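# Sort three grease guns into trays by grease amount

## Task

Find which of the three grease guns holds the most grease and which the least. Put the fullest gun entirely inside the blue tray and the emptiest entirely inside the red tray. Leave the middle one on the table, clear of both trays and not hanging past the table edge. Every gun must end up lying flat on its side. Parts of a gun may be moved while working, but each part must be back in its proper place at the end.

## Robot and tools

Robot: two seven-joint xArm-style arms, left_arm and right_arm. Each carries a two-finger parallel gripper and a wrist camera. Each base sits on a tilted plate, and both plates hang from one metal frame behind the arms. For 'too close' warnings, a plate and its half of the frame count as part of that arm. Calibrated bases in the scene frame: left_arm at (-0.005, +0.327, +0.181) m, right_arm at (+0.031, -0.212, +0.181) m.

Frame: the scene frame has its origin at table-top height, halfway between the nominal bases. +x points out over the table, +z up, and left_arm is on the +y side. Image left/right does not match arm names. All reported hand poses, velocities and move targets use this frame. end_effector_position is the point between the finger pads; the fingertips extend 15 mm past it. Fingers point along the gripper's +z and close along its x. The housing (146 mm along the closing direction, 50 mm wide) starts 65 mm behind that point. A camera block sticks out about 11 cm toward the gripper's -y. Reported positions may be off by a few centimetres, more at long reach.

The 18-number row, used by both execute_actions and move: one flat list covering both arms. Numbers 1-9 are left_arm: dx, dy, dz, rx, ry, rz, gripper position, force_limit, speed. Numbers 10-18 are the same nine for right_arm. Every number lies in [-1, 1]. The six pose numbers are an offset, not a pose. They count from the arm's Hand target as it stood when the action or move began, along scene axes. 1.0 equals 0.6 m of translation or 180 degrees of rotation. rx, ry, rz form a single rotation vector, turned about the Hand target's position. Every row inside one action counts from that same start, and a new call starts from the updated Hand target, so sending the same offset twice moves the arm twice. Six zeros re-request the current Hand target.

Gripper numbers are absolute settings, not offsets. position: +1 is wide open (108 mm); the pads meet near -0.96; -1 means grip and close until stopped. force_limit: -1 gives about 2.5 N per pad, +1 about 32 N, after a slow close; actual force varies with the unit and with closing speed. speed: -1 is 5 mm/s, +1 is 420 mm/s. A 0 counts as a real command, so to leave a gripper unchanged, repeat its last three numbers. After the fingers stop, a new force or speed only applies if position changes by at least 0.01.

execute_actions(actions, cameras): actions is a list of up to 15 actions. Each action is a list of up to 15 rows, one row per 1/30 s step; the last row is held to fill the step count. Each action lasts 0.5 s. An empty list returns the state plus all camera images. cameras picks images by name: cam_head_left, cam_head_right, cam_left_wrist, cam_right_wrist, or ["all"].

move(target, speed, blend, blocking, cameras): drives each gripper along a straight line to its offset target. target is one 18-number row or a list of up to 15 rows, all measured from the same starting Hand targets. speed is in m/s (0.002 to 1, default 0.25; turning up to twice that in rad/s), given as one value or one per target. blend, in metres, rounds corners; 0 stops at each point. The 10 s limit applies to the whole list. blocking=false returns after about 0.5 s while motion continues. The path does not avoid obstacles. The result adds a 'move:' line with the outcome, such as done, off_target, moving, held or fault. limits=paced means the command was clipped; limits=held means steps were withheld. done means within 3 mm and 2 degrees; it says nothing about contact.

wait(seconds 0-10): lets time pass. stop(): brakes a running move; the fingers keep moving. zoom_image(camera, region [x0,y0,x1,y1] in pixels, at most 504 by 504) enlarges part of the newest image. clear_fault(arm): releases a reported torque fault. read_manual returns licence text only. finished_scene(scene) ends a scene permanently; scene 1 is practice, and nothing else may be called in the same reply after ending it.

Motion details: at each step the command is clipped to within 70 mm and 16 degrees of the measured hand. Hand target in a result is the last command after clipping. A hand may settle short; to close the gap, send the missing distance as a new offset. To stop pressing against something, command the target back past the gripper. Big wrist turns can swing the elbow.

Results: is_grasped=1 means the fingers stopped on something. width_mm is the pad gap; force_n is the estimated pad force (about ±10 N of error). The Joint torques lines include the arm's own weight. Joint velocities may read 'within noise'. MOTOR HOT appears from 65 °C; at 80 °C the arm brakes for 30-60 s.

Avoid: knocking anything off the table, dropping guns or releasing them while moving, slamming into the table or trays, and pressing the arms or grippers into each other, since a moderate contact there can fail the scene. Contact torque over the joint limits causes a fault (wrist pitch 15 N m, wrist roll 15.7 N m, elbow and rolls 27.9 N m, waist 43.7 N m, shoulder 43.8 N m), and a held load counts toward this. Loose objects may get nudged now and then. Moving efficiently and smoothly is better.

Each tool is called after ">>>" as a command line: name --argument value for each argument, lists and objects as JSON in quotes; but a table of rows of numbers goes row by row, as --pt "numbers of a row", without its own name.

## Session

>>> execute_actions --actions '[]'

Scene clock: 0.00 s.
left_arm: end_effector_position=(+0.6317, +0.0262, +0.2259) width_mm=108.06 is_grasped=0 force_n=0.00 end_effector_quat_wxyz=(+0.183, +0.778, +0.385, +0.461) | right_arm: end_effector_position=(+0.6636, -0.4447, +0.2684) width_mm=108.05 is_grasped=0 force_n=0.00 end_effector_quat_wxyz=(-0.003, -0.401, +0.916, +0.015)
Joint positions: left_arm=[-1.211 1.411 0.683 1.967 -1.899 -0.738 2.578] | right_arm=[1.792 -0.283 -1.811 1.446 -0.706 1.15 -1.409]
Joint velocities: within noise
Joint torques (N m): no reading
Motor temperatures (°C): left_arm=[33 35 35 33 32 31 33] | right_arm=[33 39 38 28 31 33 35]
Hand target: left_arm +0.6317, +0.0262, +0.2259; +0.183, +0.778, +0.385, +0.461 | right_arm +0.6636, -0.4447, +0.2684; -0.003, -0.401, +0.916, +0.015
Tool commands: left_gripper/position=+1.0 left_gripper/force_limit=+1.0 left_gripper/speed=+1.0 right_gripper/position=+1.0 right_gripper/force_limit=+1.0 right_gripper/speed=+1.0

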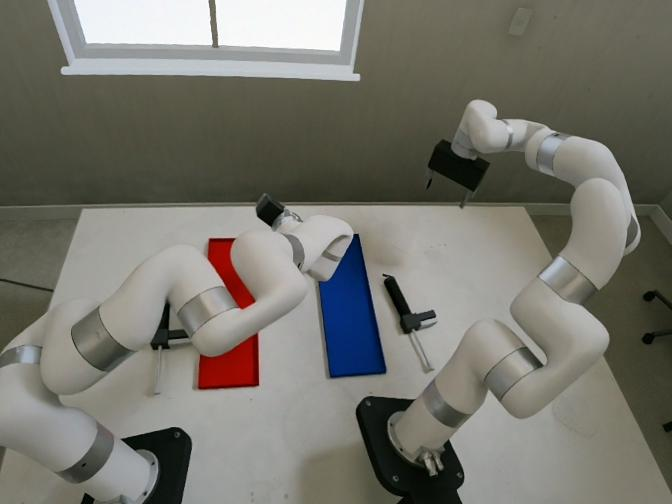

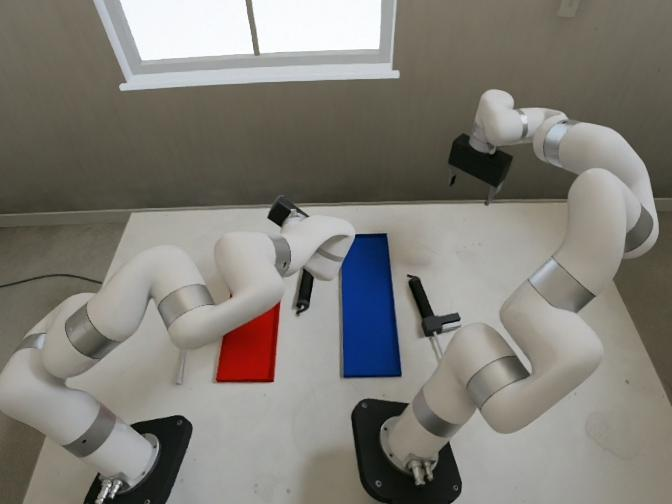

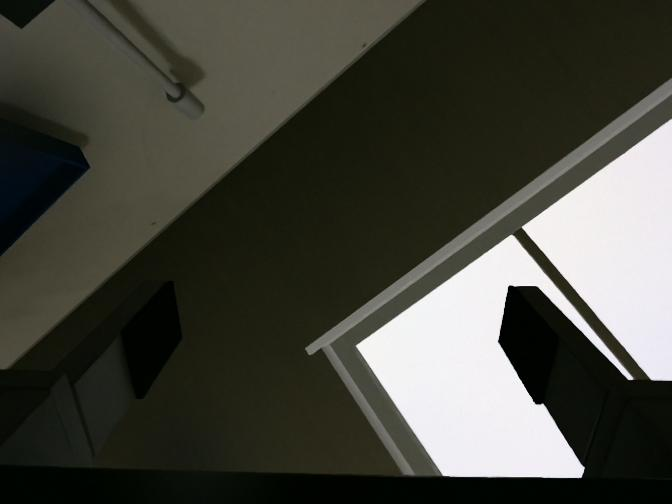

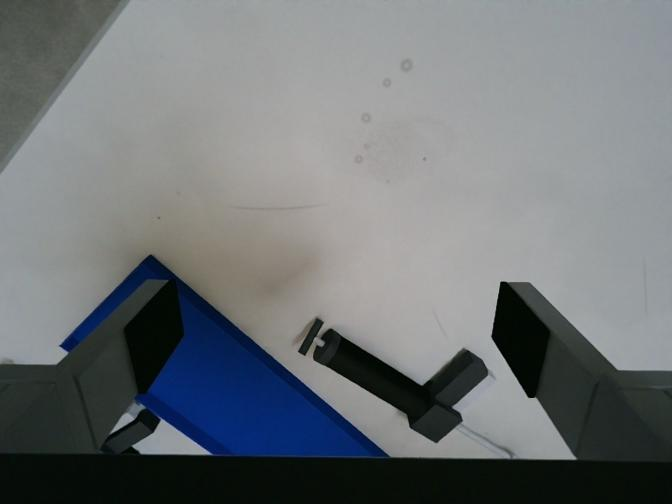

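>>> move --target '[-0.353,0.206,0.257,0.389,0.168,-0.703,0.13,1,-0.3,-0.356,0.175,0.053,0,0,0.338,0.13,1,-0.3]' --cameras '["all"]' --speed 0.45

Scene clock: 23.17 s.
left_arm: end_effector_position=(+0.4198, +0.1498, +0.3801) width_mm=60.16 is_grasped=0 force_n=0.00 end_effector_quat_wxyz=(+0.000, +0.707, -0.707, +0.000) | right_arm: end_effector_position=(+0.4500, -0.3397, +0.3002) width_mm=60.16 is_grasped=0 force_n=0.00 end_effector_quat_wxyz=(+0.010, +0.810, -0.587, -0.012)
Joint positions: left_arm=[-2.278 0.73 1.689 1.044 -0.249 1.136 3.447] | right_arm=[1.019 -0.842 -0.697 0.66 -0.995 1.444 -1.936]
Joint torques (N m): left_arm=[-3.37 -7.73 1.45 15.61 2.57 0.13 1.42] | right_arm=[-5.18 -0.95 17.58 9.71 1.28 -0.41 -1.51]
Hand target: left_arm +0.4199, +0.1498, +0.3801; +0.000, +0.707, -0.707, +0.000 | right_arm +0.4500, -0.3397, +0.3002; +0.010, +0.810, -0.587, -0.012
Off the commanded pose: left_arm 0.000 m, 0 deg | right_arm 0.000 m, 0 deg.
move: done

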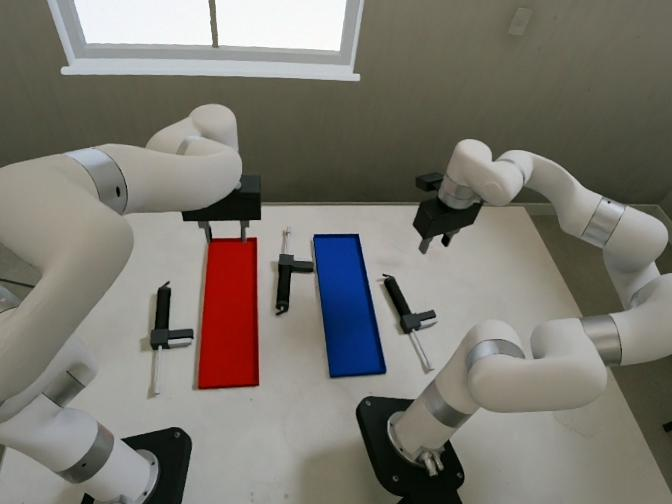

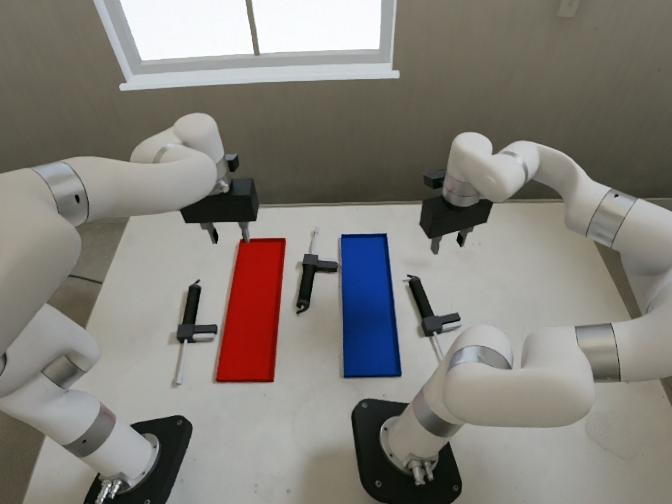

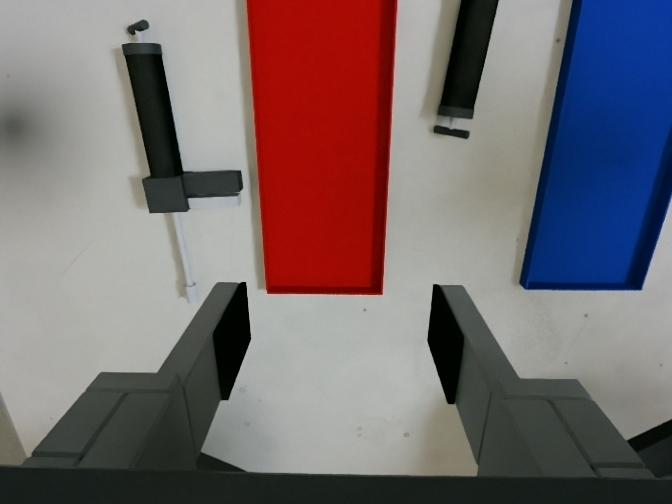

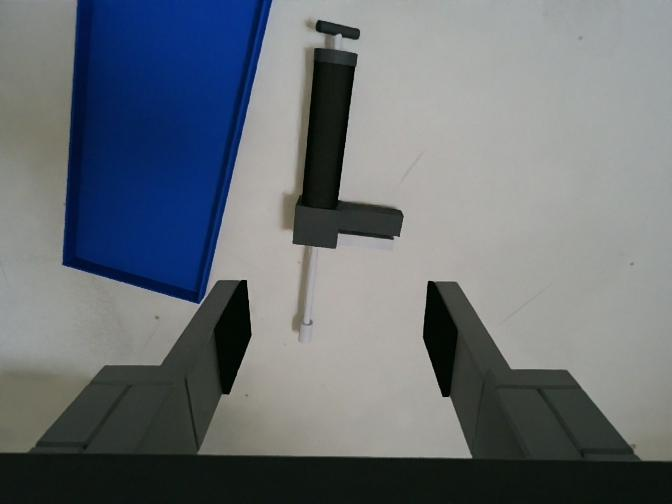

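>>> move --target '[0.4,0.083,-0.15,0,0,0,0.13,1,-0.3,0,0,0,0,0,0,0.13,1,-0.3]' --cameras '["cam_left_wrist"]'

Scene clock: 41.10 s.
left_arm: end_effector_position=(+0.6599, +0.1996, +0.2901) width_mm=60.16 is_grasped=0 force_n=0.00 end_effector_quat_wxyz=(+0.000, +0.707, -0.707, +0.000) | right_arm: end_effector_position=(+0.4500, -0.3397, +0.3002) width_mm=60.16 is_grasped=0 force_n=0.00 end_effector_quat_wxyz=(+0.010, +0.810, -0.587, -0.012)
Joint positions: left_arm=[-1.194 0.881 1.188 1.758 -0.359 1.154 3.751] | right_arm=[1.019 -0.842 -0.697 0.66 -0.995 1.444 -1.936]
Joint torques (N m): left_arm=[-8.88 -21.79 3.12 15.37 -2.93 0.01 -1.43] | right_arm=[-4.91 -1.04 17.48 9.77 1.16 -0.43 -1.6]
Hand target: left_arm +0.6599, +0.1996, +0.2901; +0.000, +0.707, -0.707, +0.000 | right_arm +0.4500, -0.3397, +0.3002; +0.010, +0.810, -0.587, -0.012
Off the commanded pose: left_arm 0.000 m, 0 deg | right_arm 0.000 m, 0 deg.
move: done
Images, in order (width x height): cam_left_wrist 672x504.

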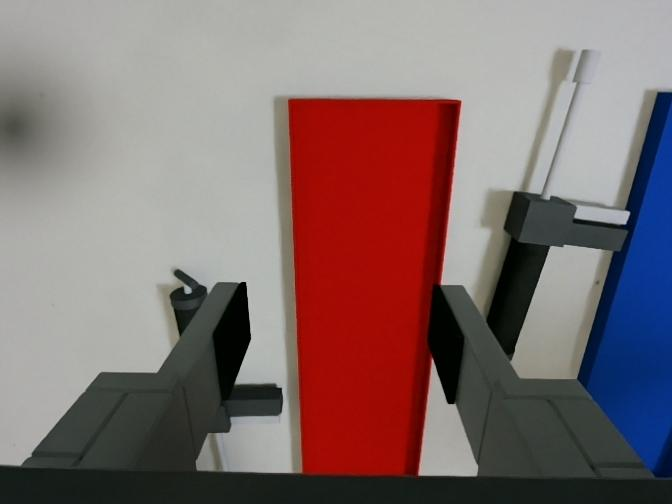

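>>> move --target '[0.217,0.083,-0.05,0,0,0,0.13,1,-0.3,0,0,0,0,0,0,0.13,1,-0.3]'

>>> move --target '[-0.217,-0.15,0,0,0,0,0.13,1,-0.3,0,0,0,0,0,0,0.13,1,-0.3]' --cameras '["cam_left_wrist"]'

Scene clock: 48.30 s.
left_arm: end_effector_position=(+0.7891, +0.2497, +0.2599) width_mm=60.15 is_grasped=0 force_n=0.00 end_effector_quat_wxyz=(-0.023, +0.707, -0.706, +0.040) | right_arm: end_effector_position=(+0.4500, -0.3397, +0.3002) width_mm=60.16 is_grasped=0 force_n=0.00 end_effector_quat_wxyz=(+0.010, +0.810, -0.587, -0.012)
Joint positions: left_arm=[-0.508 1.171 1.003 2.707 -0.465 1.395 3.775] | right_arm=[1.019 -0.842 -0.697 0.66 -0.995 1.444 -1.936]
Joint torques (N m): left_arm=[-10.49 -48.87 -0.68 14.88 2.71 -6.73 -1.2] | right_arm=[-4.76 -0.98 17.57 9.78 1.21 -0.51 -1.55]
Hand target: left_arm +0.7901, +0.2494, +0.2601; +0.000, +0.707, -0.707, +0.000 | right_arm +0.4500, -0.3397, +0.3002; +0.010, +0.810, -0.587, -0.012
Off the commanded pose: left_arm 0.001 m, 5 deg | right_arm 0.000 m, 0 deg.
elbow stopped short (left arm): the move would have taken joint 4 (elbow) straighter than the controller allows.
move: off_target (left_arm)

Scene clock: 49.73 s.
left_arm: end_effector_position=(+0.6599, +0.1595, +0.2601) width_mm=60.15 is_grasped=0 force_n=0.00 end_effector_quat_wxyz=(+0.000, +0.707, -0.707, +0.000) | right_arm: end_effector_position=(+0.4500, -0.3397, +0.3002) width_mm=60.16 is_grasped=0 force_n=0.00 end_effector_quat_wxyz=(+0.010, +0.810, -0.587, -0.012)
Joint positions: left_arm=[-1.149 0.974 1.13 1.827 -0.403 1.136 3.707] | right_arm=[1.019 -0.842 -0.697 0.66 -0.995 1.444 -1.936]
Joint torques (N m): left_arm=[-19.79 -35.77 10.62 12.32 -2.97 -6.28 1.49] | right_arm=[-4.72 -1.06 17.58 9.82 1.22 -0.39 -1.57]
Hand target: left_arm +0.6599, +0.1594, +0.2601; +0.000, +0.707, -0.707, +0.000 | right_arm +0.4500, -0.3397, +0.3002; +0.010, +0.810, -0.587, -0.012
Off the commanded pose: left_arm 0.000 m, 0 deg | right_arm 0.000 m, 0 deg.
move: done
Images, in order (width x height): cam_left_wrist 672x504.

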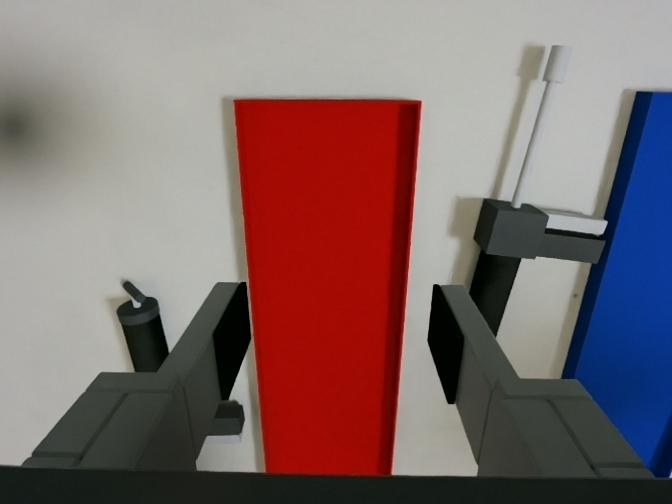

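>>> move --pt "0 0 -0.133 0 0 0 0.13 1 -0.3 -0.0233 0.016 -0.283 0.0007 -0.01 -0.039 0.13 1 -0.3" --pt "0 0 0 0 0 0 0.13 1 -0.3 -0.0233 0.016 -0.283 0.0007 -0.01 -0.039 0.13 1 -0.3"

>>> wait --seconds 0.5 --cameras '["cam_right_wrist"]'

Scene clock: 76.30 s.
left_arm: end_effector_position=(+0.6599, +0.1595, +0.2600) width_mm=60.15 is_grasped=0 force_n=0.00 end_effector_quat_wxyz=(+0.000, +0.707, -0.707, +0.000) | right_arm: end_effector_position=(+0.4360, -0.3301, +0.1304) width_mm=60.16 is_grasped=0 force_n=0.00 end_effector_quat_wxyz=(-0.001, +0.772, -0.635, +0.000)
Joint positions: left_arm=[-1.148 0.973 1.129 1.827 -0.401 1.135 3.706] | right_arm=[1.13 -0.661 -1.288 0.523 -1.443 0.965 -1.647]
Joint torques (N m): left_arm=[-20.05 -34.98 10.74 15.13 2.63 0.04 -1.16] | right_arm=[10.94 6.66 10.81 10.23 -1.41 -2.7 1.15]
Hand target: left_arm +0.6599, +0.1594, +0.2601; +0.000, +0.707, -0.707, +0.000 | right_arm +0.4360, -0.3301, +0.1304; -0.001, +0.772, -0.635, +0.000
Off the commanded pose: left_arm 0.000 m, 0 deg | right_arm 0.000 m, 0 deg.
move: done

Scene clock: 76.80 s.
left_arm: end_effector_position=(+0.6599, +0.1594, +0.2601) width_mm=60.15 is_grasped=0 force_n=0.00 end_effector_quat_wxyz=(+0.000, +0.707, -0.707, +0.000) | right_arm: end_effector_position=(+0.4360, -0.3301, +0.1304) width_mm=60.16 is_grasped=0 force_n=0.00 end_effector_quat_wxyz=(-0.001, +0.772, -0.635, +0.000)
Joint positions: left_arm=[-1.148 0.973 1.129 1.827 -0.401 1.135 3.706] | right_arm=[1.13 -0.661 -1.288 0.523 -1.443 0.965 -1.647]
Joint torques (N m): left_arm=[-19.79 -35.57 10.91 14.84 2.85 -0.21 -1.27] | right_arm=[10.9 6.8 10.76 10.27 -1.35 -2.74 1.14]
Hand target: left_arm +0.6599, +0.1594, +0.2601; +0.000, +0.707, -0.707, +0.000 | right_arm +0.4360, -0.3301, +0.1304; -0.001, +0.772, -0.635, +0.000
Tool commands: left_gripper/position=+0.13 left_gripper/force_limit=+1.0 left_gripper/speed=-0.3 right_gripper/position=+0.13 right_gripper/force_limit=+1.0 right_gripper/speed=-0.3
Off the commanded pose: left_arm 0.000 m, 0 deg | right_arm 0.000 m, 0 deg.
wait: 0.50 s; at rest by 0.17 s
Images, in order (width x height): cam_right_wrist 672x504.

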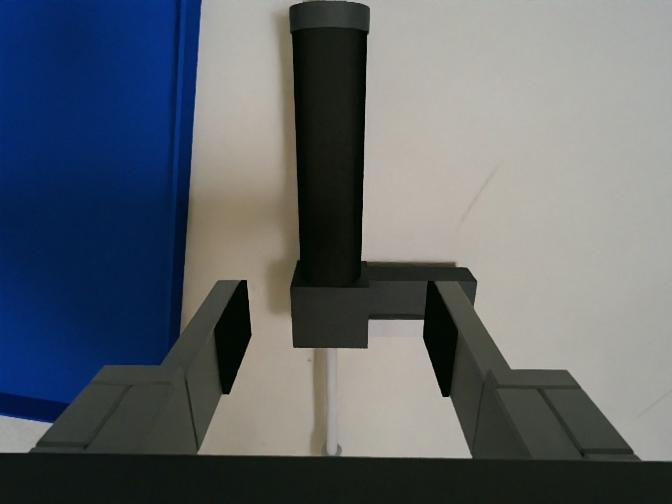

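>>> move --pt "-0.17 -0.2525 -0.2 0 0 0.967 0.13 1 -0.3 0 0.0055 -0.1765 0 0 0 0.13 1 -0.3" --pt "-0.17 -0.2525 -0.2168 0 0 0.967 0.13 1 -0.3 0 0.0055 -0.1765 0 0 0 -1 1 -0.3" --pt "-0.17 -0.2525 -0.2168 0 0 0.967 0.13 1 -0.3 0 0.0055 0.05 0 0 0 -1 1 -0.3" --speed '[0.5,0.25,0.25]' --cameras '["cam_left_wrist","cam_right_wrist"]'

Scene clock: 86.33 s.
left_arm: end_effector_position=(+0.5579, +0.0079, +0.1300) width_mm=60.16 is_grasped=0 force_n=0.00 end_effector_quat_wxyz=(+0.000, +0.743, +0.670, +0.000) | right_arm: end_effector_position=(+0.4360, -0.3268, +0.1604) width_mm=35.12 is_grasped=1 force_n=45.19 end_effector_quat_wxyz=(-0.001, +0.772, -0.635, +0.000)
Joint positions: left_arm=[-1.371 1.553 1.345 1.811 -1.028 1.123 0.656] | right_arm=[1.05 -0.694 -1.131 0.504 -1.348 1.029 -1.681]
Joint torques (N m): left_arm=[-9.36 -31.28 12.46 9.32 -2.88 -5.94 1.17] | right_arm=[-4.4 -1.53 17.35 4.55 1.33 -0.68 -1.55]
Hand target: left_arm +0.5579, +0.0079, +0.1300; +0.000, +0.743, +0.670, +0.000 | right_arm +0.4360, -0.3268, +0.1604; -0.001, +0.772, -0.635, +0.000
Off the commanded pose: left_arm 0.000 m, 0 deg | right_arm 0.000 m, 0 deg.
move: done
Images, in order (width x height): cam_left_wrist 672x504, cam_right_wrist 672x504.

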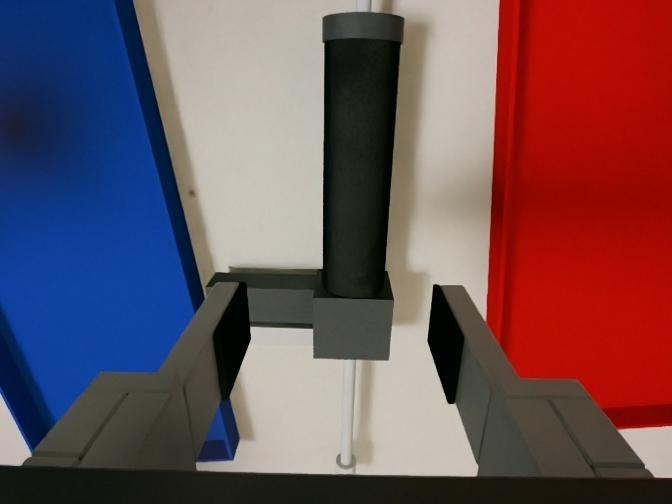

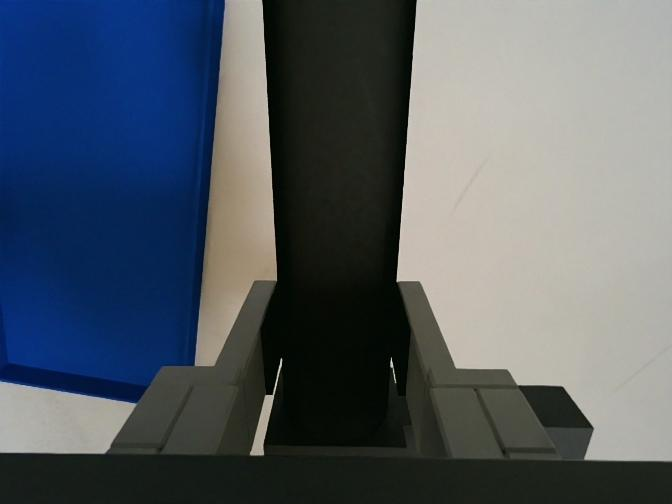

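>>> move --pt "0.017 0.017 -0.176 0 0 0 0.13 1 -0.3 0 0 0 0 0 0 -1 1 -0.3" --pt "0.017 0.017 -0.176 0 0 0 -1 1 -0.3 0 0 0 0 0 0 -1 1 -0.3" --pt "0.017 0.017 0.083 0 0 0 -1 1 -0.3 0 0 0 0 0 0 -1 1 -0.3" --pt "0.17 0.2525 0.083 0 0 -0.967 -1 1 -0.3 0 0 0 0 0 0 -1 1 -0.3" --pt "0.17 0.2525 0.2168 0 0 -0.967 -1 1 -0.3 0 0 0 0 0 0 -1 1 -0.3" --speed '[0.25,0.25,0.25,0.5,0.25]'

>>> wait --seconds 0.5

>>> move --pt "0 0 -0.133 0 0 0 -1 1 -0.3 0.0233 0.3 0 0 0 -0.061 -1 1 -0.3" --pt "0 0 0 0 0 0 -1 1 -0.3 0.0233 0.62 0 0 0 -0.061 -1 1 -0.3" --cameras '["cam_left_wrist","cam_right_wrist"]'

>>> wait --seconds 0.5

Scene clock: 105.27 s.
left_arm: end_effector_position=(+0.6599, +0.1595, +0.2600) width_mm=35.13 is_grasped=1 force_n=49.53 end_effector_quat_wxyz=(+0.000, +0.707, -0.707, +0.000) | right_arm: end_effector_position=(+0.4360, -0.3268, +0.1604) width_mm=35.12 is_grasped=1 force_n=45.19 end_effector_quat_wxyz=(-0.001, +0.772, -0.635, +0.000)
Joint positions: left_arm=[-1.142 0.962 1.112 1.826 -0.382 1.131 3.696] | right_arm=[1.05 -0.694 -1.131 0.504 -1.348 1.029 -1.681]
Joint torques (N m): left_arm=[-21.31 -38.24 11.47 16.86 2.6 -0.27 -1.52] | right_arm=[-3.99 -1.17 17.42 4.64 0.51 -0.83 -1.54]
Hand target: left_arm +0.6599, +0.1594, +0.2601; +0.000, +0.707, -0.707, +0.000 | right_arm +0.4360, -0.3268, +0.1604; -0.001, +0.772, -0.635, +0.000
Off the commanded pose: left_arm 0.000 m, 0 deg | right_arm 0.000 m, 0 deg.
move: done

Scene clock: 105.77 s.
left_arm: end_effector_position=(+0.6599, +0.1594, +0.2601) width_mm=35.13 is_grasped=1 force_n=49.53 end_effector_quat_wxyz=(+0.000, +0.707, -0.707, +0.000) | right_arm: end_effector_position=(+0.4360, -0.3268, +0.1604) width_mm=35.12 is_grasped=1 force_n=45.19 end_effector_quat_wxyz=(-0.001, +0.772, -0.635, +0.000)
Joint positions: left_arm=[-1.142 0.962 1.112 1.826 -0.382 1.131 3.696] | right_arm=[1.05 -0.694 -1.131 0.504 -1.348 1.029 -1.681]
Joint torques (N m): left_arm=[-21.03 -38.74 11.53 16.7 2.47 -0.61 -1.34] | right_arm=[-3.99 -1.38 17.32 4.51 0.63 -0.84 -1.5]
Hand target: left_arm +0.6599, +0.1594, +0.2601; +0.000, +0.707, -0.707, +0.000 | right_arm +0.4360, -0.3268, +0.1604; -0.001, +0.772, -0.635, +0.000
Tool commands: left_gripper/position=-1.0 left_gripper/force_limit=+1.0 left_gripper/speed=-0.3 right_gripper/position=-1.0 right_gripper/force_limit=+1.0 right_gripper/speed=-0.3
Off the commanded pose: left_arm 0.000 m, 0 deg | right_arm 0.000 m, 0 deg.
wait: 0.50 s; at rest by 0.17 s

Scene clock: 108.80 s.
left_arm: end_effector_position=(+0.6599, +0.1594, +0.2601) width_mm=35.13 is_grasped=1 force_n=49.54 end_effector_quat_wxyz=(+0.000, +0.707, -0.707, +0.000) | right_arm: end_effector_position=(+0.4500, +0.0452, +0.1604) width_mm=35.12 is_grasped=1 force_n=45.17 end_effector_quat_wxyz=(-0.001, +0.708, -0.706, +0.000)
Joint positions: left_arm=[-1.142 0.962 1.112 1.826 -0.382 1.131 3.696] | right_arm=[1.404 0.668 -0.758 0.999 -0.101 0.558 -1.476]
Joint torques (N m): left_arm=[-21.12 -38.72 11.3 16.58 2.42 -0.4 -1.47] | right_arm=[9.48 -12.13 3.52 26.23 1.33 -0.55 -1.53]
Hand target: left_arm +0.6599, +0.1594, +0.2601; +0.000, +0.707, -0.707, +0.000 | right_arm +0.4500, +0.0452, +0.1604; -0.001, +0.708, -0.706, +0.000
Off the commanded pose: left_arm 0.000 m, 0 deg | right_arm 0.000 m, 0 deg.
move: done
Images, in order (width x height): cam_left_wrist 672x504, cam_right_wrist 672x504.

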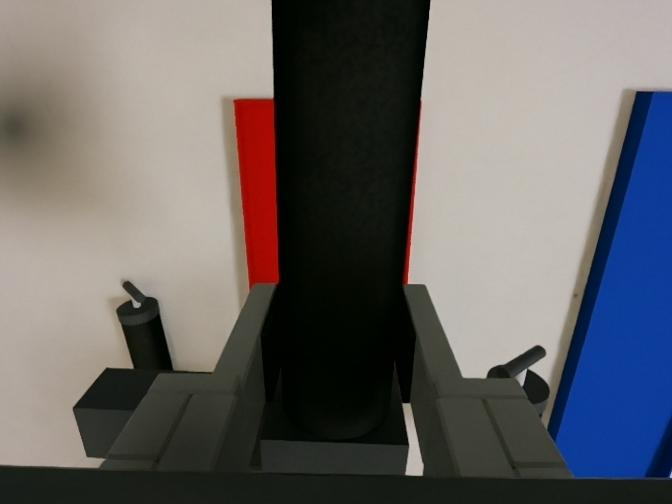

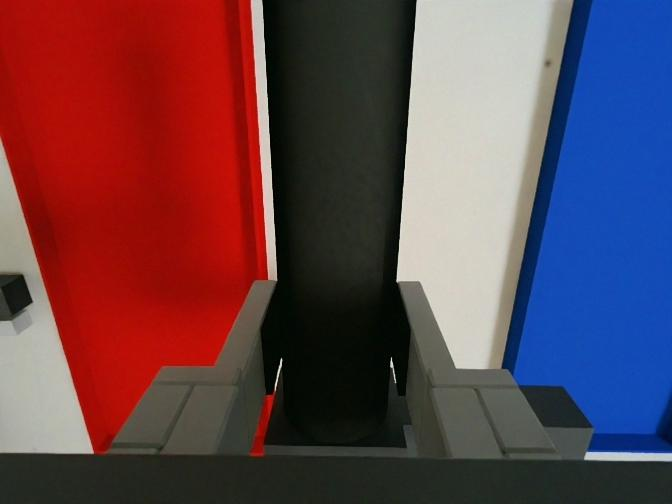

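Scene clock: 109.30 s.
left_arm: end_effector_position=(+0.6599, +0.1594, +0.2601) width_mm=35.13 is_grasped=1 force_n=49.54 end_effector_quat_wxyz=(+0.000, +0.707, -0.707, +0.000) | right_arm: end_effector_position=(+0.4500, +0.0452, +0.1604) width_mm=35.12 is_grasped=1 force_n=45.17 end_effector_quat_wxyz=(-0.001, +0.708, -0.706, +0.000)
Joint positions: left_arm=[-1.142 0.962 1.112 1.826 -0.382 1.131 3.696] | right_arm=[1.404 0.668 -0.758 0.999 -0.101 0.558 -1.476]
Joint torques (N m): left_arm=[-21.17 -38.43 11.22 16.73 2.58 -0.54 -1.28] | right_arm=[9.56 -12.25 3.47 26.33 1.1 -0.77 -1.54]
Hand target: left_arm +0.6599, +0.1594, +0.2601; +0.000, +0.707, -0.707, +0.000 | right_arm +0.4500, +0.0452, +0.1604; -0.001, +0.708, -0.706, +0.000
Tool commands: left_gripper/position=-1.0 left_gripper/force_limit=+1.0 left_gripper/speed=-0.3 right_gripper/position=-1.0 right_gripper/force_limit=+1.0 right_gripper/speed=-0.3
Off the commanded pose: left_arm 0.000 m, 0 deg | right_arm 0.000 m, 0 deg.
wait: 0.50 s; at rest by 0.17 s

>>> move --pt "0 0 0 0 0 0 -1 1 -0.3 0 0 -0.2255 0 0 0 -1 1 -0.3" --pt "0 0 0 0 0 0 -1 1 -0.3 0 0 -0.2255 0 0 0 0.13 1 -0.3" --pt "0 0 0 0 0 0 -1 1 -0.3 0 0 0.05 0 0 0 0.13 1 -0.3" --pt "-0.1 0 -0.1 0 0 0 -1 1 -0.3 0 -0.5 0.2 0 0 0 0.13 1 -0.3" --pt "-0.267 -0.054 -0.267 0 0 0 -1 1 -0.3 0 -0.55 0.2 0 0 0 0.13 1 -0.3" --speed '[0.25,0.25,0.3,0.4,0.3]' --cameras '["cam_left_wrist"]'

Scene clock: 131.23 s.
left_arm: end_effector_position=(+0.4997, +0.1270, +0.0999) width_mm=35.13 is_grasped=1 force_n=49.49 end_effector_quat_wxyz=(+0.000, +0.707, -0.707, +0.000) | right_arm: end_effector_position=(+0.4500, -0.2848, +0.2804) width_mm=60.15 is_grasped=0 force_n=0.00 end_effector_quat_wxyz=(-0.001, +0.708, -0.706, +0.000)
Joint positions: left_arm=[-1.377 1.019 0.969 1.175 -0.548 0.563 3.684] | right_arm=[1.255 -0.85 -0.832 0.616 -1.103 1.444 -1.419]
Joint torques (N m): left_arm=[-9.13 -23.7 4 9.99 -2.95 -6.57 1.29] | right_arm=[-3.76 0.59 18.07 7.8 -1.5 -0.39 -1.56]
Hand target: left_arm +0.4997, +0.1270, +0.0999; +0.000, +0.707, -0.707, +0.000 | right_arm +0.4500, -0.2848, +0.2804; -0.001, +0.708, -0.706, +0.000
Off the commanded pose: left_arm 0.000 m, 0 deg | right_arm 0.000 m, 0 deg.
move: done; limits=paced
Images, in order (width x height): cam_left_wrist 672x504.

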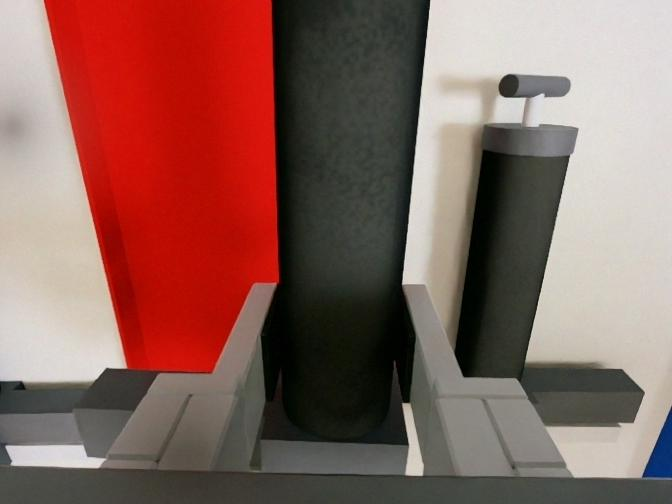

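>>> move --pt "0 0.012 -0.05 0 0 0 -1 1 -0.3 0 0 0 0 0 0 0.13 1 -0.3" --pt "0 0.012 -0.118 0 0 0 -1 1 -0.3 0 0 0 0 0 0 0.13 1 -0.3" --pt "0 0.012 -0.118 0 0 0 -0.2 1 -0.3 0 0 0 0 0 0 0.13 1 -0.3" --pt "0 0.012 0.05 0 0 0 -0.2 1 -0.3 0 0 0 0 0 0 0.13 1 -0.3" --pt "-0.077 -0.137 0.05 0 0 0 0.13 1 -0.3 0 0 0 0 0 0 0.13 1 -0.3" --speed '[0.2,0.15,0.25,0.25,0.3]' --cameras '["cam_left_wrist","cam_head_left"]'

Scene clock: 143.10 s.
left_arm: end_effector_position=(+0.4535, +0.0448, +0.1299) width_mm=60.15 is_grasped=0 force_n=0.00 end_effector_quat_wxyz=(+0.000, +0.707, -0.707, +0.000) | right_arm: end_effector_position=(+0.4500, -0.2848, +0.2804) width_mm=60.15 is_grasped=0 force_n=0.00 end_effector_quat_wxyz=(-0.001, +0.708, -0.706, +0.000)
Joint positions: left_arm=[-1.526 1.066 0.949 1.236 -0.525 0.658 3.487] | right_arm=[1.255 -0.85 -0.832 0.616 -1.103 1.444 -1.419]
Joint torques (N m): left_arm=[-7.14 -23.18 4.25 12.06 0.88 -0.03 -0.44] | right_arm=[-3.57 0.67 17.5 10.76 -1.39 -0.44 -1.57]
Hand target: left_arm +0.4535, +0.0448, +0.1299; +0.000, +0.707, -0.707, +0.000 | right_arm +0.4500, -0.2848, +0.2804; -0.001, +0.708, -0.706, +0.000
Off the commanded pose: left_arm 0.000 m, 0 deg | right_arm 0.000 m, 0 deg.
move: done
Images, in order (width x height): cam_head_left 672x504, cam_left_wrist 672x504.

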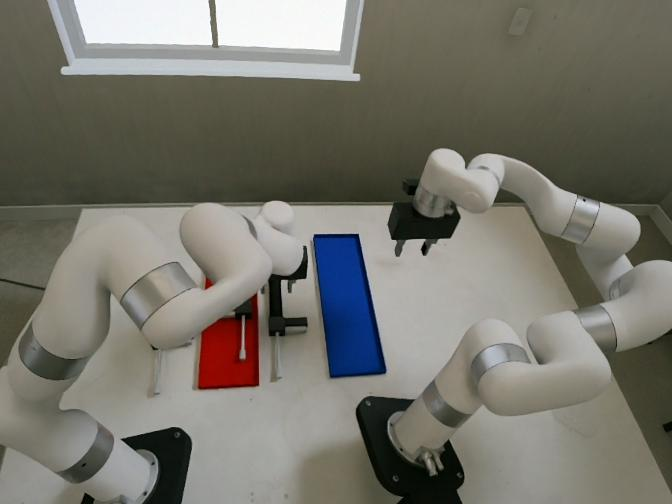

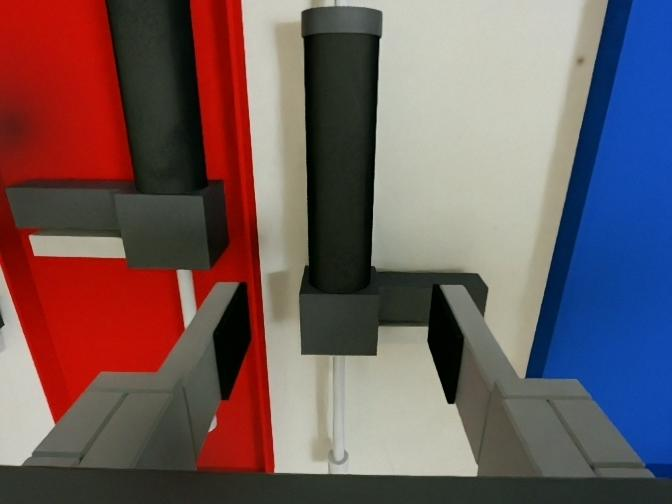

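>>> move --pt "-0.012 0 -0.176 0 0 0 0.13 1 -0.3 0 0 0 0 0 0 0.13 1 -0.3" --pt "-0.012 0 -0.176 0 0 0 -1 1 -0.3 0 0 0 0 0 0 0.13 1 -0.3" --pt "-0.012 0 0.083 0 0 0 -1 1 -0.3 0 0 0 0 0 0 0.13 1 -0.3" --pt "0.344 0.191 0.083 0 0 0 -1 1 -0.3 0 0 0 0 0 0 0.13 1 -0.3" --pt "0.344 0.191 0.217 0 0 0 -1 1 -0.3 0 0 0 0 0 0 0.13 1 -0.3" --speed '[0.25,0.25,0.25,0.3,0.25]'

>>> wait --seconds 0.5

>>> move --pt "0 0 -0.133 0 0 0 -1 1 -0.3 0 0 0 0 0 0 0.13 1 -0.3" --pt "0 0 0 0 0 0 -1 1 -0.3 0 0 0 0 0 0 0.13 1 -0.3"

>>> wait --seconds 0.5 --cameras '["cam_left_wrist"]'

Scene clock: 154.77 s.
left_arm: end_effector_position=(+0.6599, +0.1595, +0.2600) width_mm=35.01 is_grasped=1 force_n=51.20 end_effector_quat_wxyz=(+0.000, +0.707, -0.707, +0.000) | right_arm: end_effector_position=(+0.4500, -0.2848, +0.2804) width_mm=60.15 is_grasped=0 force_n=0.00 end_effector_quat_wxyz=(-0.001, +0.708, -0.706, +0.000)
Joint positions: left_arm=[-1.138 0.954 1.1 1.825 -0.369 1.128 3.689] | right_arm=[1.255 -0.85 -0.832 0.616 -1.103 1.444 -1.419]
Joint torques (N m): left_arm=[-21.32 -38.49 10.98 16.67 2.64 -0.43 -1.32] | right_arm=[-3.51 0.87 16.82 13.83 -1.27 -0.54 -1.54]
Hand target: left_arm +0.6599, +0.1594, +0.2601; +0.000, +0.707, -0.707, +0.000 | right_arm +0.4500, -0.2848, +0.2804; -0.001, +0.708, -0.706, +0.000
Off the commanded pose: left_arm 0.000 m, 0 deg | right_arm 0.000 m, 0 deg.
move: done

Scene clock: 155.27 s.
left_arm: end_effector_position=(+0.6599, +0.1594, +0.2601) width_mm=35.01 is_grasped=1 force_n=51.20 end_effector_quat_wxyz=(+0.000, +0.707, -0.707, +0.000) | right_arm: end_effector_position=(+0.4500, -0.2848, +0.2804) width_mm=60.15 is_grasped=0 force_n=0.00 end_effector_quat_wxyz=(-0.001, +0.708, -0.706, +0.000)
Joint positions: left_arm=[-1.138 0.954 1.1 1.825 -0.369 1.128 3.689] | right_arm=[1.255 -0.85 -0.832 0.616 -1.103 1.444 -1.419]
Joint torques (N m): left_arm=[-21.42 -39.15 10.86 16.99 2.64 -0.6 -1.35] | right_arm=[-3.49 0.75 16.97 14.07 -1.29 -0.55 -1.57]
Hand target: left_arm +0.6599, +0.1594, +0.2601; +0.000, +0.707, -0.707, +0.000 | right_arm +0.4500, -0.2848, +0.2804; -0.001, +0.708, -0.706, +0.000
Tool commands: left_gripper/position=-1.0 left_gripper/force_limit=+1.0 left_gripper/speed=-0.3 right_gripper/position=+0.13 right_gripper/force_limit=+1.0 right_gripper/speed=-0.3
Off the commanded pose: left_arm 0.000 m, 0 deg | right_arm 0.000 m, 0 deg.
wait: 0.50 s; at rest by 0.17 s

Scene clock: 156.83 s.
left_arm: end_effector_position=(+0.6599, +0.1595, +0.2600) width_mm=35.01 is_grasped=1 force_n=51.20 end_effector_quat_wxyz=(+0.000, +0.707, -0.707, +0.000) | right_arm: end_effector_position=(+0.4500, -0.2848, +0.2804) width_mm=60.15 is_grasped=0 force_n=0.00 end_effector_quat_wxyz=(-0.001, +0.708, -0.706, +0.000)
Joint positions: left_arm=[-1.137 0.954 1.1 1.825 -0.368 1.128 3.689] | right_arm=[1.255 -0.85 -0.832 0.616 -1.103 1.444 -1.419]
Joint torques (N m): left_arm=[-21.25 -38.54 10.97 17 2.58 -0.38 -1.43] | right_arm=[-3.66 0.78 16.75 14.2 -1.14 -0.57 -1.57]
Hand target: left_arm +0.6599, +0.1594, +0.2601; +0.000, +0.707, -0.707, +0.000 | right_arm +0.4500, -0.2848, +0.2804; -0.001, +0.708, -0.706, +0.000
Off the commanded pose: left_arm 0.000 m, 0 deg | right_arm 0.000 m, 0 deg.
move: done

Scene clock: 157.33 s.
left_arm: end_effector_position=(+0.6599, +0.1594, +0.2601) width_mm=35.01 is_grasped=1 force_n=51.20 end_effector_quat_wxyz=(+0.000, +0.707, -0.707, +0.000) | right_arm: end_effector_position=(+0.4500, -0.2848, +0.2804) width_mm=60.15 is_grasped=0 force_n=0.00 end_effector_quat_wxyz=(-0.001, +0.708, -0.706, +0.000)
Joint positions: left_arm=[-1.137 0.954 1.1 1.825 -0.368 1.128 3.689] | right_arm=[1.255 -0.85 -0.832 0.616 -1.103 1.444 -1.419]
Joint torques (N m): left_arm=[-20.97 -38.96 11.1 16.88 2.6 -0.5 -1.26] | right_arm=[-3.8 0.83 16.67 14.22 -1.09 -0.56 -1.48]
Hand target: left_arm +0.6599, +0.1594, +0.2601; +0.000, +0.707, -0.707, +0.000 | right_arm +0.4500, -0.2848, +0.2804; -0.001, +0.708, -0.706, +0.000
Tool commands: left_gripper/position=-1.0 left_gripper/force_limit=+1.0 left_gripper/speed=-0.3 right_gripper/position=+0.13 right_gripper/force_limit=+1.0 right_gripper/speed=-0.3
Off the commanded pose: left_arm 0.000 m, 0 deg | right_arm 0.000 m, 0 deg.
wait: 0.50 s; at rest by 0.17 s
Images, in order (width x height): cam_left_wrist 672x504.

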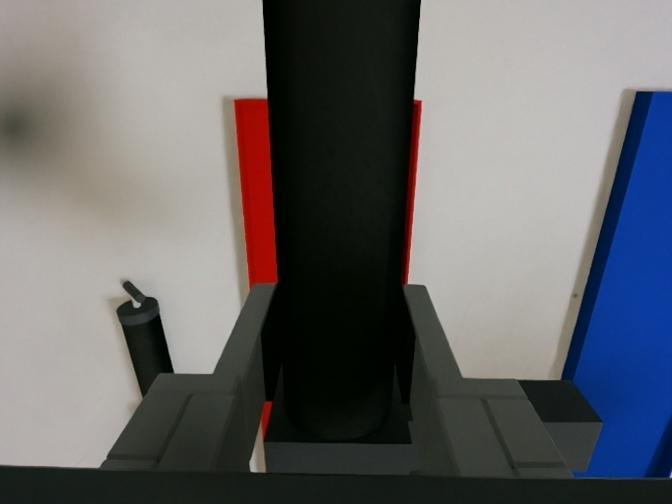

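>>> move --pt "-0.356 -0.191 -0.2168 0 0 0 -1 1 -0.3 0 0 0 0 0 0 0.13 1 -0.3" --pt "-0.356 -0.191 -0.3918 0 0 0 -1 1 -0.3 0 0 0 0 0 0 0.13 1 -0.3" --pt "-0.356 -0.191 -0.3918 0 0 0 0.13 1 -0.3 0 0 0 0 0 0 0.13 1 -0.3" --pt "-0.356 -0.191 -0.2168 0 0 0 0.13 1 -0.3 0 0 0 0 0 0 0.13 1 -0.3" --pt "-0.3975 0.31 -0.2168 0 0 0 0.13 1 -0.3 0 0 0 0 0 0 0.13 1 -0.3" --speed '[0.3,0.25,0.25,0.25,0.35]' --cameras '["cam_left_wrist"]'

Scene clock: 170.80 s.
left_arm: end_effector_position=(+0.4214, +0.3454, +0.1300) width_mm=60.15 is_grasped=0 force_n=0.00 end_effector_quat_wxyz=(+0.000, +0.707, -0.707, +0.000) | right_arm: end_effector_position=(+0.4500, -0.2848, +0.2804) width_mm=60.15 is_grasped=0 force_n=0.00 end_effector_quat_wxyz=(-0.001, +0.708, -0.706, +0.000)
Joint positions: left_arm=[-1.678 0.627 1.446 0.527 -0.49 0.311 4.047] | right_arm=[1.255 -0.85 -0.832 0.616 -1.103 1.444 -1.419]
Joint torques (N m): left_arm=[-13.15 -9.22 6.25 6.68 2.74 -0.06 1.35] | right_arm=[-3.49 0.9 16.11 14.32 -1.08 -0.61 -1.48]
Hand target: left_arm +0.4214, +0.3454, +0.1300; +0.000, +0.707, -0.707, +0.000 | right_arm +0.4500, -0.2848, +0.2804; -0.001, +0.708, -0.706, +0.000
Off the commanded pose: left_arm 0.000 m, 0 deg | right_arm 0.000 m, 0 deg.
move: done
Images, in order (width x height): cam_left_wrist 672x504.

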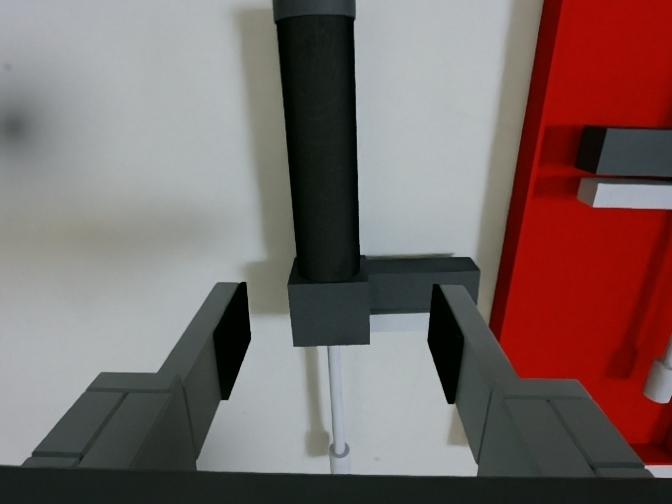

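>>> move --pt "0 0.0125 -0.176 0 0 0.014 0.13 1 -0.3 0 0 0 0 0 0 0.13 1 -0.3" --pt "0 0.0125 -0.176 0 0 0.014 -1 1 -0.3 0 0 0 0 0 0 0.13 1 -0.3" --pt "0 0.0125 0.083 0 0 0 -1 1 -0.3 0 0 0 0 0 0 0.13 1 -0.3" --pt "0.3975 -0.31 0.083 0 0 0 -1 1 -0.3 0 0 0 0 0 0 0.13 1 -0.3" --pt "0.3975 -0.31 0.2168 0 0 0 -1 1 -0.3 0 0 0 0 0 0 0.13 1 -0.3" --speed '[0.25,0.25,0.25,0.35,0.25]'

>>> wait --seconds 0.5

>>> move --pt "0 0 -0.133 0 0 0 -1 1 -0.3 0 0 0 0 0 0 0.13 1 -0.3" --pt "0 0 0 0 0 0 -1 1 -0.3 0 0 0 0 0 0 0.13 1 -0.3"

>>> wait --seconds 0.5 --cameras '["cam_left_wrist"]'

Scene clock: 186.13 s.
left_arm: end_effector_position=(+0.6599, +0.1595, +0.2600) width_mm=35.02 is_grasped=1 force_n=49.94 end_effector_quat_wxyz=(+0.000, +0.707, -0.707, +0.000) | right_arm: end_effector_position=(+0.4500, -0.2848, +0.2804) width_mm=60.15 is_grasped=0 force_n=0.00 end_effector_quat_wxyz=(-0.001, +0.708, -0.706, +0.000)
Joint positions: left_arm=[-1.129 0.94 1.077 1.823 -0.343 1.122 3.676] | right_arm=[1.255 -0.85 -0.832 0.616 -1.103 1.444 -1.419]
Joint torques (N m): left_arm=[-21.31 -39.15 10.44 17.05 2.72 -0.42 -1.45] | right_arm=[-3.25 1.11 15.53 14.13 -0.9 -0.53 -1.5]
Hand target: left_arm +0.6599, +0.1594, +0.2601; +0.000, +0.707, -0.707, +0.000 | right_arm +0.4500, -0.2848, +0.2804; -0.001, +0.708, -0.706, +0.000
Off the commanded pose: left_arm 0.000 m, 0 deg | right_arm 0.000 m, 0 deg.
move: done

Scene clock: 186.63 s.
left_arm: end_effector_position=(+0.6599, +0.1594, +0.2601) width_mm=35.02 is_grasped=1 force_n=49.94 end_effector_quat_wxyz=(+0.000, +0.707, -0.707, +0.000) | right_arm: end_effector_position=(+0.4500, -0.2848, +0.2804) width_mm=60.15 is_grasped=0 force_n=0.00 end_effector_quat_wxyz=(-0.001, +0.708, -0.706, +0.000)
Joint positions: left_arm=[-1.129 0.939 1.077 1.824 -0.343 1.122 3.676] | right_arm=[1.255 -0.85 -0.832 0.616 -1.103 1.444 -1.419]
Joint torques (N m): left_arm=[-21.13 -38.81 10.49 17.21 2.68 -0.54 -1.29] | right_arm=[-3.41 1.08 15.53 14.19 -0.88 -0.55 -1.47]
Hand target: left_arm +0.6599, +0.1594, +0.2601; +0.000, +0.707, -0.707, +0.000 | right_arm +0.4500, -0.2848, +0.2804; -0.001, +0.708, -0.706, +0.000
Tool commands: left_gripper/position=-1.0 left_gripper/force_limit=+1.0 left_gripper/speed=-0.3 right_gripper/position=+0.13 right_gripper/force_limit=+1.0 right_gripper/speed=-0.3
Off the commanded pose: left_arm 0.000 m, 0 deg | right_arm 0.000 m, 0 deg.
wait: 0.50 s; at rest by 0.17 s

Scene clock: 188.20 s.
left_arm: end_effector_position=(+0.6599, +0.1595, +0.2600) width_mm=35.02 is_grasped=1 force_n=49.94 end_effector_quat_wxyz=(+0.000, +0.707, -0.707, +0.000) | right_arm: end_effector_position=(+0.4500, -0.2848, +0.2804) width_mm=60.15 is_grasped=0 force_n=0.00 end_effector_quat_wxyz=(-0.001, +0.708, -0.706, +0.000)
Joint positions: left_arm=[-1.128 0.939 1.077 1.823 -0.342 1.122 3.676] | right_arm=[1.255 -0.85 -0.832 0.616 -1.103 1.444 -1.419]
Joint torques (N m): left_arm=[-21.12 -38.59 10.56 17.13 2.7 -0.42 -1.3] | right_arm=[-3.4 1.27 15.51 14.25 -0.78 -0.68 -1.49]
Hand target: left_arm +0.6599, +0.1594, +0.2601; +0.000, +0.707, -0.707, +0.000 | right_arm +0.4500, -0.2848, +0.2804; -0.001, +0.708, -0.706, +0.000
Off the commanded pose: left_arm 0.000 m, 0 deg | right_arm 0.000 m, 0 deg.
move: done

Scene clock: 188.70 s.
left_arm: end_effector_position=(+0.6599, +0.1594, +0.2601) width_mm=35.02 is_grasped=1 force_n=49.94 end_effector_quat_wxyz=(+0.000, +0.707, -0.707, +0.000) | right_arm: end_effector_position=(+0.4500, -0.2848, +0.2804) width_mm=60.15 is_grasped=0 force_n=0.00 end_effector_quat_wxyz=(-0.001, +0.708, -0.706, +0.000)
Joint positions: left_arm=[-1.128 0.939 1.077 1.823 -0.342 1.122 3.676] | right_arm=[1.255 -0.85 -0.832 0.616 -1.103 1.444 -1.419]
Joint torques (N m): left_arm=[-21.25 -38.95 10.64 17.1 2.67 -0.85 -1.37] | right_arm=[-3.19 1.06 15.5 14.21 -0.77 -0.59 -1.48]
Hand target: left_arm +0.6599, +0.1594, +0.2601; +0.000, +0.707, -0.707, +0.000 | right_arm +0.4500, -0.2848, +0.2804; -0.001, +0.708, -0.706, +0.000
Tool commands: left_gripper/position=-1.0 left_gripper/force_limit=+1.0 left_gripper/speed=-0.3 right_gripper/position=+0.13 right_gripper/force_limit=+1.0 right_gripper/speed=-0.3
Off the commanded pose: left_arm 0.000 m, 0 deg | right_arm 0.000 m, 0 deg.
wait: 0.50 s; at rest by 0.17 s
Images, in order (width x height): cam_left_wrist 672x504.

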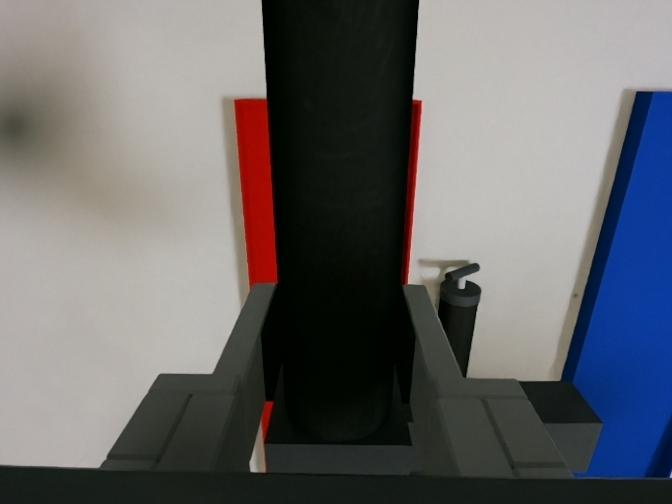

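>>> wait --seconds 0.3

>>> wait --seconds 0.3

>>> wait --seconds 0.3

>>> wait --seconds 0.3

>>> move --pt "0 0 0.133 0 0 0 -1 1 -0.3 0 0 0 0 0 0 0.13 1 -0.3" --pt "0 0 0 0 0 0 -1 1 -0.3 0 0 0 0 0 0 0.13 1 -0.3"

>>> wait --seconds 0.3

>>> wait --seconds 0.3

>>> wait --seconds 0.3

Scene clock: 199.70 s.
left_arm: end_effector_position=(+0.6599, +0.1594, +0.2601) width_mm=35.02 is_grasped=1 force_n=49.94 end_effector_quat_wxyz=(+0.000, +0.707, -0.707, +0.000) | right_arm: end_effector_position=(+0.4500, -0.2848, +0.2804) width_mm=60.15 is_grasped=0 force_n=0.00 end_effector_quat_wxyz=(-0.001, +0.708, -0.706, +0.000)
Joint positions: left_arm=[-1.128 0.939 1.077 1.823 -0.342 1.122 3.676] | right_arm=[1.255 -0.85 -0.832 0.616 -1.103 1.444 -1.419]
Joint torques (N m): left_arm=[-21.27 -38.85 10.42 17.03 2.25 -1.7 -1.3] | right_arm=[-3.11 1.2 15.48 14.21 -0.76 -0.65 -1.43]
Hand target: left_arm +0.6599, +0.1594, +0.2601; +0.000, +0.707, -0.707, +0.000 | right_arm +0.4500, -0.2848, +0.2804; -0.001, +0.708, -0.706, +0.000
Tool commands: left_gripper/position=-1.0 left_gripper/force_limit=+1.0 left_gripper/speed=-0.3 right_gripper/position=+0.13 right_gripper/force_limit=+1.0 right_gripper/speed=-0.3
Off the commanded pose: left_arm 0.000 m, 0 deg | right_arm 0.000 m, 0 deg.
wait: 0.30 s; at rest from the start

Scene clock: 200.00 s.
left_arm: end_effector_position=(+0.6599, +0.1594, +0.2601) width_mm=35.02 is_grasped=1 force_n=49.94 end_effector_quat_wxyz=(+0.000, +0.707, -0.707, +0.000) | right_arm: end_effector_position=(+0.4500, -0.2848, +0.2804) width_mm=60.15 is_grasped=0 force_n=0.00 end_effector_quat_wxyz=(-0.001, +0.708, -0.706, +0.000)
Joint positions: left_arm=[-1.128 0.939 1.077 1.823 -0.342 1.122 3.676] | right_arm=[1.255 -0.85 -0.832 0.616 -1.103 1.444 -1.419]
Joint torques (N m): left_arm=[-21.12 -38.87 10.54 17.16 2.51 -1.86 -1.24] | right_arm=[-3.13 1.11 15.51 14.2 -0.82 -0.62 -1.47]
Hand target: left_arm +0.6599, +0.1594, +0.2601; +0.000, +0.707, -0.707, +0.000 | right_arm +0.4500, -0.2848, +0.2804; -0.001, +0.708, -0.706, +0.000
Tool commands: left_gripper/position=-1.0 left_gripper/force_limit=+1.0 left_gripper/speed=-0.3 right_gripper/position=+0.13 right_gripper/force_limit=+1.0 right_gripper/speed=-0.3
Off the commanded pose: left_arm 0.000 m, 0 deg | right_arm 0.000 m, 0 deg.
wait: 0.30 s; at rest by 0.17 s

Scene clock: 200.30 s.
left_arm: end_effector_position=(+0.6599, +0.1594, +0.2601) width_mm=35.02 is_grasped=1 force_n=49.94 end_effector_quat_wxyz=(+0.000, +0.707, -0.707, +0.000) | right_arm: end_effector_position=(+0.4500, -0.2848, +0.2804) width_mm=60.15 is_grasped=0 force_n=0.00 end_effector_quat_wxyz=(-0.001, +0.708, -0.706, +0.000)
Joint positions: left_arm=[-1.128 0.939 1.077 1.823 -0.342 1.122 3.676] | right_arm=[1.255 -0.85 -0.832 0.616 -1.103 1.444 -1.419]
Joint torques (N m): left_arm=[-21.68 -39 10.43 17.23 2.4 -1.97 -1.26] | right_arm=[-3.12 1.13 15.51 14.24 -0.79 -0.61 -1.48]
Hand target: left_arm +0.6599, +0.1594, +0.2601; +0.000, +0.707, -0.707, +0.000 | right_arm +0.4500, -0.2848, +0.2804; -0.001, +0.708, -0.706, +0.000
Tool commands: left_gripper/position=-1.0 left_gripper/force_limit=+1.0 left_gripper/speed=-0.3 right_gripper/position=+0.13 right_gripper/force_limit=+1.0 right_gripper/speed=-0.3
Off the commanded pose: left_arm 0.000 m, 0 deg | right_arm 0.000 m, 0 deg.
wait: 0.30 s; at rest by 0.17 s

Scene clock: 200.60 s.
left_arm: end_effector_position=(+0.6599, +0.1594, +0.2601) width_mm=35.02 is_grasped=1 force_n=49.94 end_effector_quat_wxyz=(+0.000, +0.707, -0.707, +0.000) | right_arm: end_effector_position=(+0.4500, -0.2848, +0.2804) width_mm=60.15 is_grasped=0 force_n=0.00 end_effector_quat_wxyz=(-0.001, +0.708, -0.706, +0.000)
Joint positions: left_arm=[-1.128 0.939 1.077 1.823 -0.342 1.122 3.676] | right_arm=[1.255 -0.85 -0.832 0.616 -1.103 1.444 -1.419]
Joint torques (N m): left_arm=[-21.19 -39.19 10.64 17.15 2.65 -2.19 -1.26] | right_arm=[-3.11 1.17 15.51 14.19 -0.76 -0.63 -1.45]
Hand target: left_arm +0.6599, +0.1594, +0.2601; +0.000, +0.707, -0.707, +0.000 | right_arm +0.4500, -0.2848, +0.2804; -0.001, +0.708, -0.706, +0.000
Tool commands: left_gripper/position=-1.0 left_gripper/force_limit=+1.0 left_gripper/speed=-0.3 right_gripper/position=+0.13 right_gripper/force_limit=+1.0 right_gripper/speed=-0.3
Off the commanded pose: left_arm 0.000 m, 0 deg | right_arm 0.000 m, 0 deg.
wait: 0.30 s; at rest by 0.17 s

Scene clock: 202.13 s.
left_arm: end_effector_position=(+0.6599, +0.1594, +0.2601) width_mm=35.02 is_grasped=1 force_n=49.93 end_effector_quat_wxyz=(+0.000, +0.707, -0.707, +0.000) | right_arm: end_effector_position=(+0.4500, -0.2848, +0.2804) width_mm=60.15 is_grasped=0 force_n=0.00 end_effector_quat_wxyz=(-0.001, +0.708, -0.706, +0.000)
Joint positions: left_arm=[-1.128 0.939 1.077 1.823 -0.342 1.122 3.676] | right_arm=[1.255 -0.85 -0.832 0.616 -1.103 1.444 -1.419]
Joint torques (N m): left_arm=[-10.59 -29.21 3.01 17.5 -2.99 -6.75 1.49] | right_arm=[-3.17 1.14 15.49 14.16 -0.77 -0.67 -1.42]
Hand target: left_arm +0.6599, +0.1594, +0.2601; +0.000, +0.707, -0.707, +0.000 | right_arm +0.4500, -0.2848, +0.2804; -0.001, +0.708, -0.706, +0.000
Off the commanded pose: left_arm 0.000 m, 0 deg | right_arm 0.000 m, 0 deg.
move: done

Scene clock: 202.43 s.
left_arm: end_effector_position=(+0.6599, +0.1594, +0.2601) width_mm=35.02 is_grasped=1 force_n=49.93 end_effector_quat_wxyz=(+0.000, +0.707, -0.707, +0.000) | right_arm: end_effector_position=(+0.4500, -0.2848, +0.2804) width_mm=60.15 is_grasped=0 force_n=0.00 end_effector_quat_wxyz=(-0.001, +0.708, -0.706, +0.000)
Joint positions: left_arm=[-1.128 0.939 1.077 1.823 -0.342 1.122 3.676] | right_arm=[1.255 -0.85 -0.832 0.616 -1.103 1.444 -1.419]
Joint torques (N m): left_arm=[-10.59 -29.02 3.16 17.06 -3.1 -6.46 1.46] | right_arm=[-2.85 1.1 15.6 14.22 -0.76 -0.61 -1.48]
Hand target: left_arm +0.6599, +0.1594, +0.2601; +0.000, +0.707, -0.707, +0.000 | right_arm +0.4500, -0.2848, +0.2804; -0.001, +0.708, -0.706, +0.000
Tool commands: left_gripper/position=-1.0 left_gripper/force_limit=+1.0 left_gripper/speed=-0.3 right_gripper/position=+0.13 right_gripper/force_limit=+1.0 right_gripper/speed=-0.3
Off the commanded pose: left_arm 0.000 m, 0 deg | right_arm 0.000 m, 0 deg.
wait: 0.30 s; at rest by 0.17 s

Scene clock: 202.73 s.
left_arm: end_effector_position=(+0.6599, +0.1594, +0.2601) width_mm=35.02 is_grasped=1 force_n=49.93 end_effector_quat_wxyz=(+0.000, +0.707, -0.707, +0.000) | right_arm: end_effector_position=(+0.4500, -0.2848, +0.2804) width_mm=60.15 is_grasped=0 force_n=0.00 end_effector_quat_wxyz=(-0.001, +0.708, -0.706, +0.000)
Joint positions: left_arm=[-1.128 0.939 1.077 1.823 -0.342 1.122 3.676] | right_arm=[1.255 -0.85 -0.832 0.616 -1.103 1.444 -1.419]
Joint torques (N m): left_arm=[-10.72 -29.35 3.35 17.02 -3.15 -6.3 1.35] | right_arm=[-3.12 1.04 15.55 14.18 -0.62 -0.55 -1.42]
Hand target: left_arm +0.6599, +0.1594, +0.2601; +0.000, +0.707, -0.707, +0.000 | right_arm +0.4500, -0.2848, +0.2804; -0.001, +0.708, -0.706, +0.000
Tool commands: left_gripper/position=-1.0 left_gripper/force_limit=+1.0 left_gripper/speed=-0.3 right_gripper/position=+0.13 right_gripper/force_limit=+1.0 right_gripper/speed=-0.3
Off the commanded pose: left_arm 0.000 m, 0 deg | right_arm 0.000 m, 0 deg.
wait: 0.30 s; at rest by 0.17 s

Scene clock: 203.03 s.
left_arm: end_effector_position=(+0.6599, +0.1594, +0.2601) width_mm=35.02 is_grasped=1 force_n=49.93 end_effector_quat_wxyz=(+0.000, +0.707, -0.707, +0.000) | right_arm: end_effector_position=(+0.4500, -0.2848, +0.2804) width_mm=60.15 is_grasped=0 force_n=0.00 end_effector_quat_wxyz=(-0.001, +0.708, -0.706, +0.000)
Joint positions: left_arm=[-1.128 0.939 1.077 1.823 -0.342 1.122 3.676] | right_arm=[1.255 -0.85 -0.832 0.616 -1.103 1.444 -1.419]
Joint torques (N m): left_arm=[-10.56 -29.14 3.31 17.19 -2.94 -6.08 1.37] | right_arm=[-2.96 1.13 15.48 14.29 -0.66 -0.65 -1.49]
Hand target: left_arm +0.6599, +0.1594, +0.2601; +0.000, +0.707, -0.707, +0.000 | right_arm +0.4500, -0.2848, +0.2804; -0.001, +0.708, -0.706, +0.000
Tool commands: left_gripper/position=-1.0 left_gripper/force_limit=+1.0 left_gripper/speed=-0.3 right_gripper/position=+0.13 right_gripper/force_limit=+1.0 right_gripper/speed=-0.3
Off the commanded pose: left_arm 0.000 m, 0 deg | right_arm 0.000 m, 0 deg.
wait: 0.30 s; at rest by 0.17 s


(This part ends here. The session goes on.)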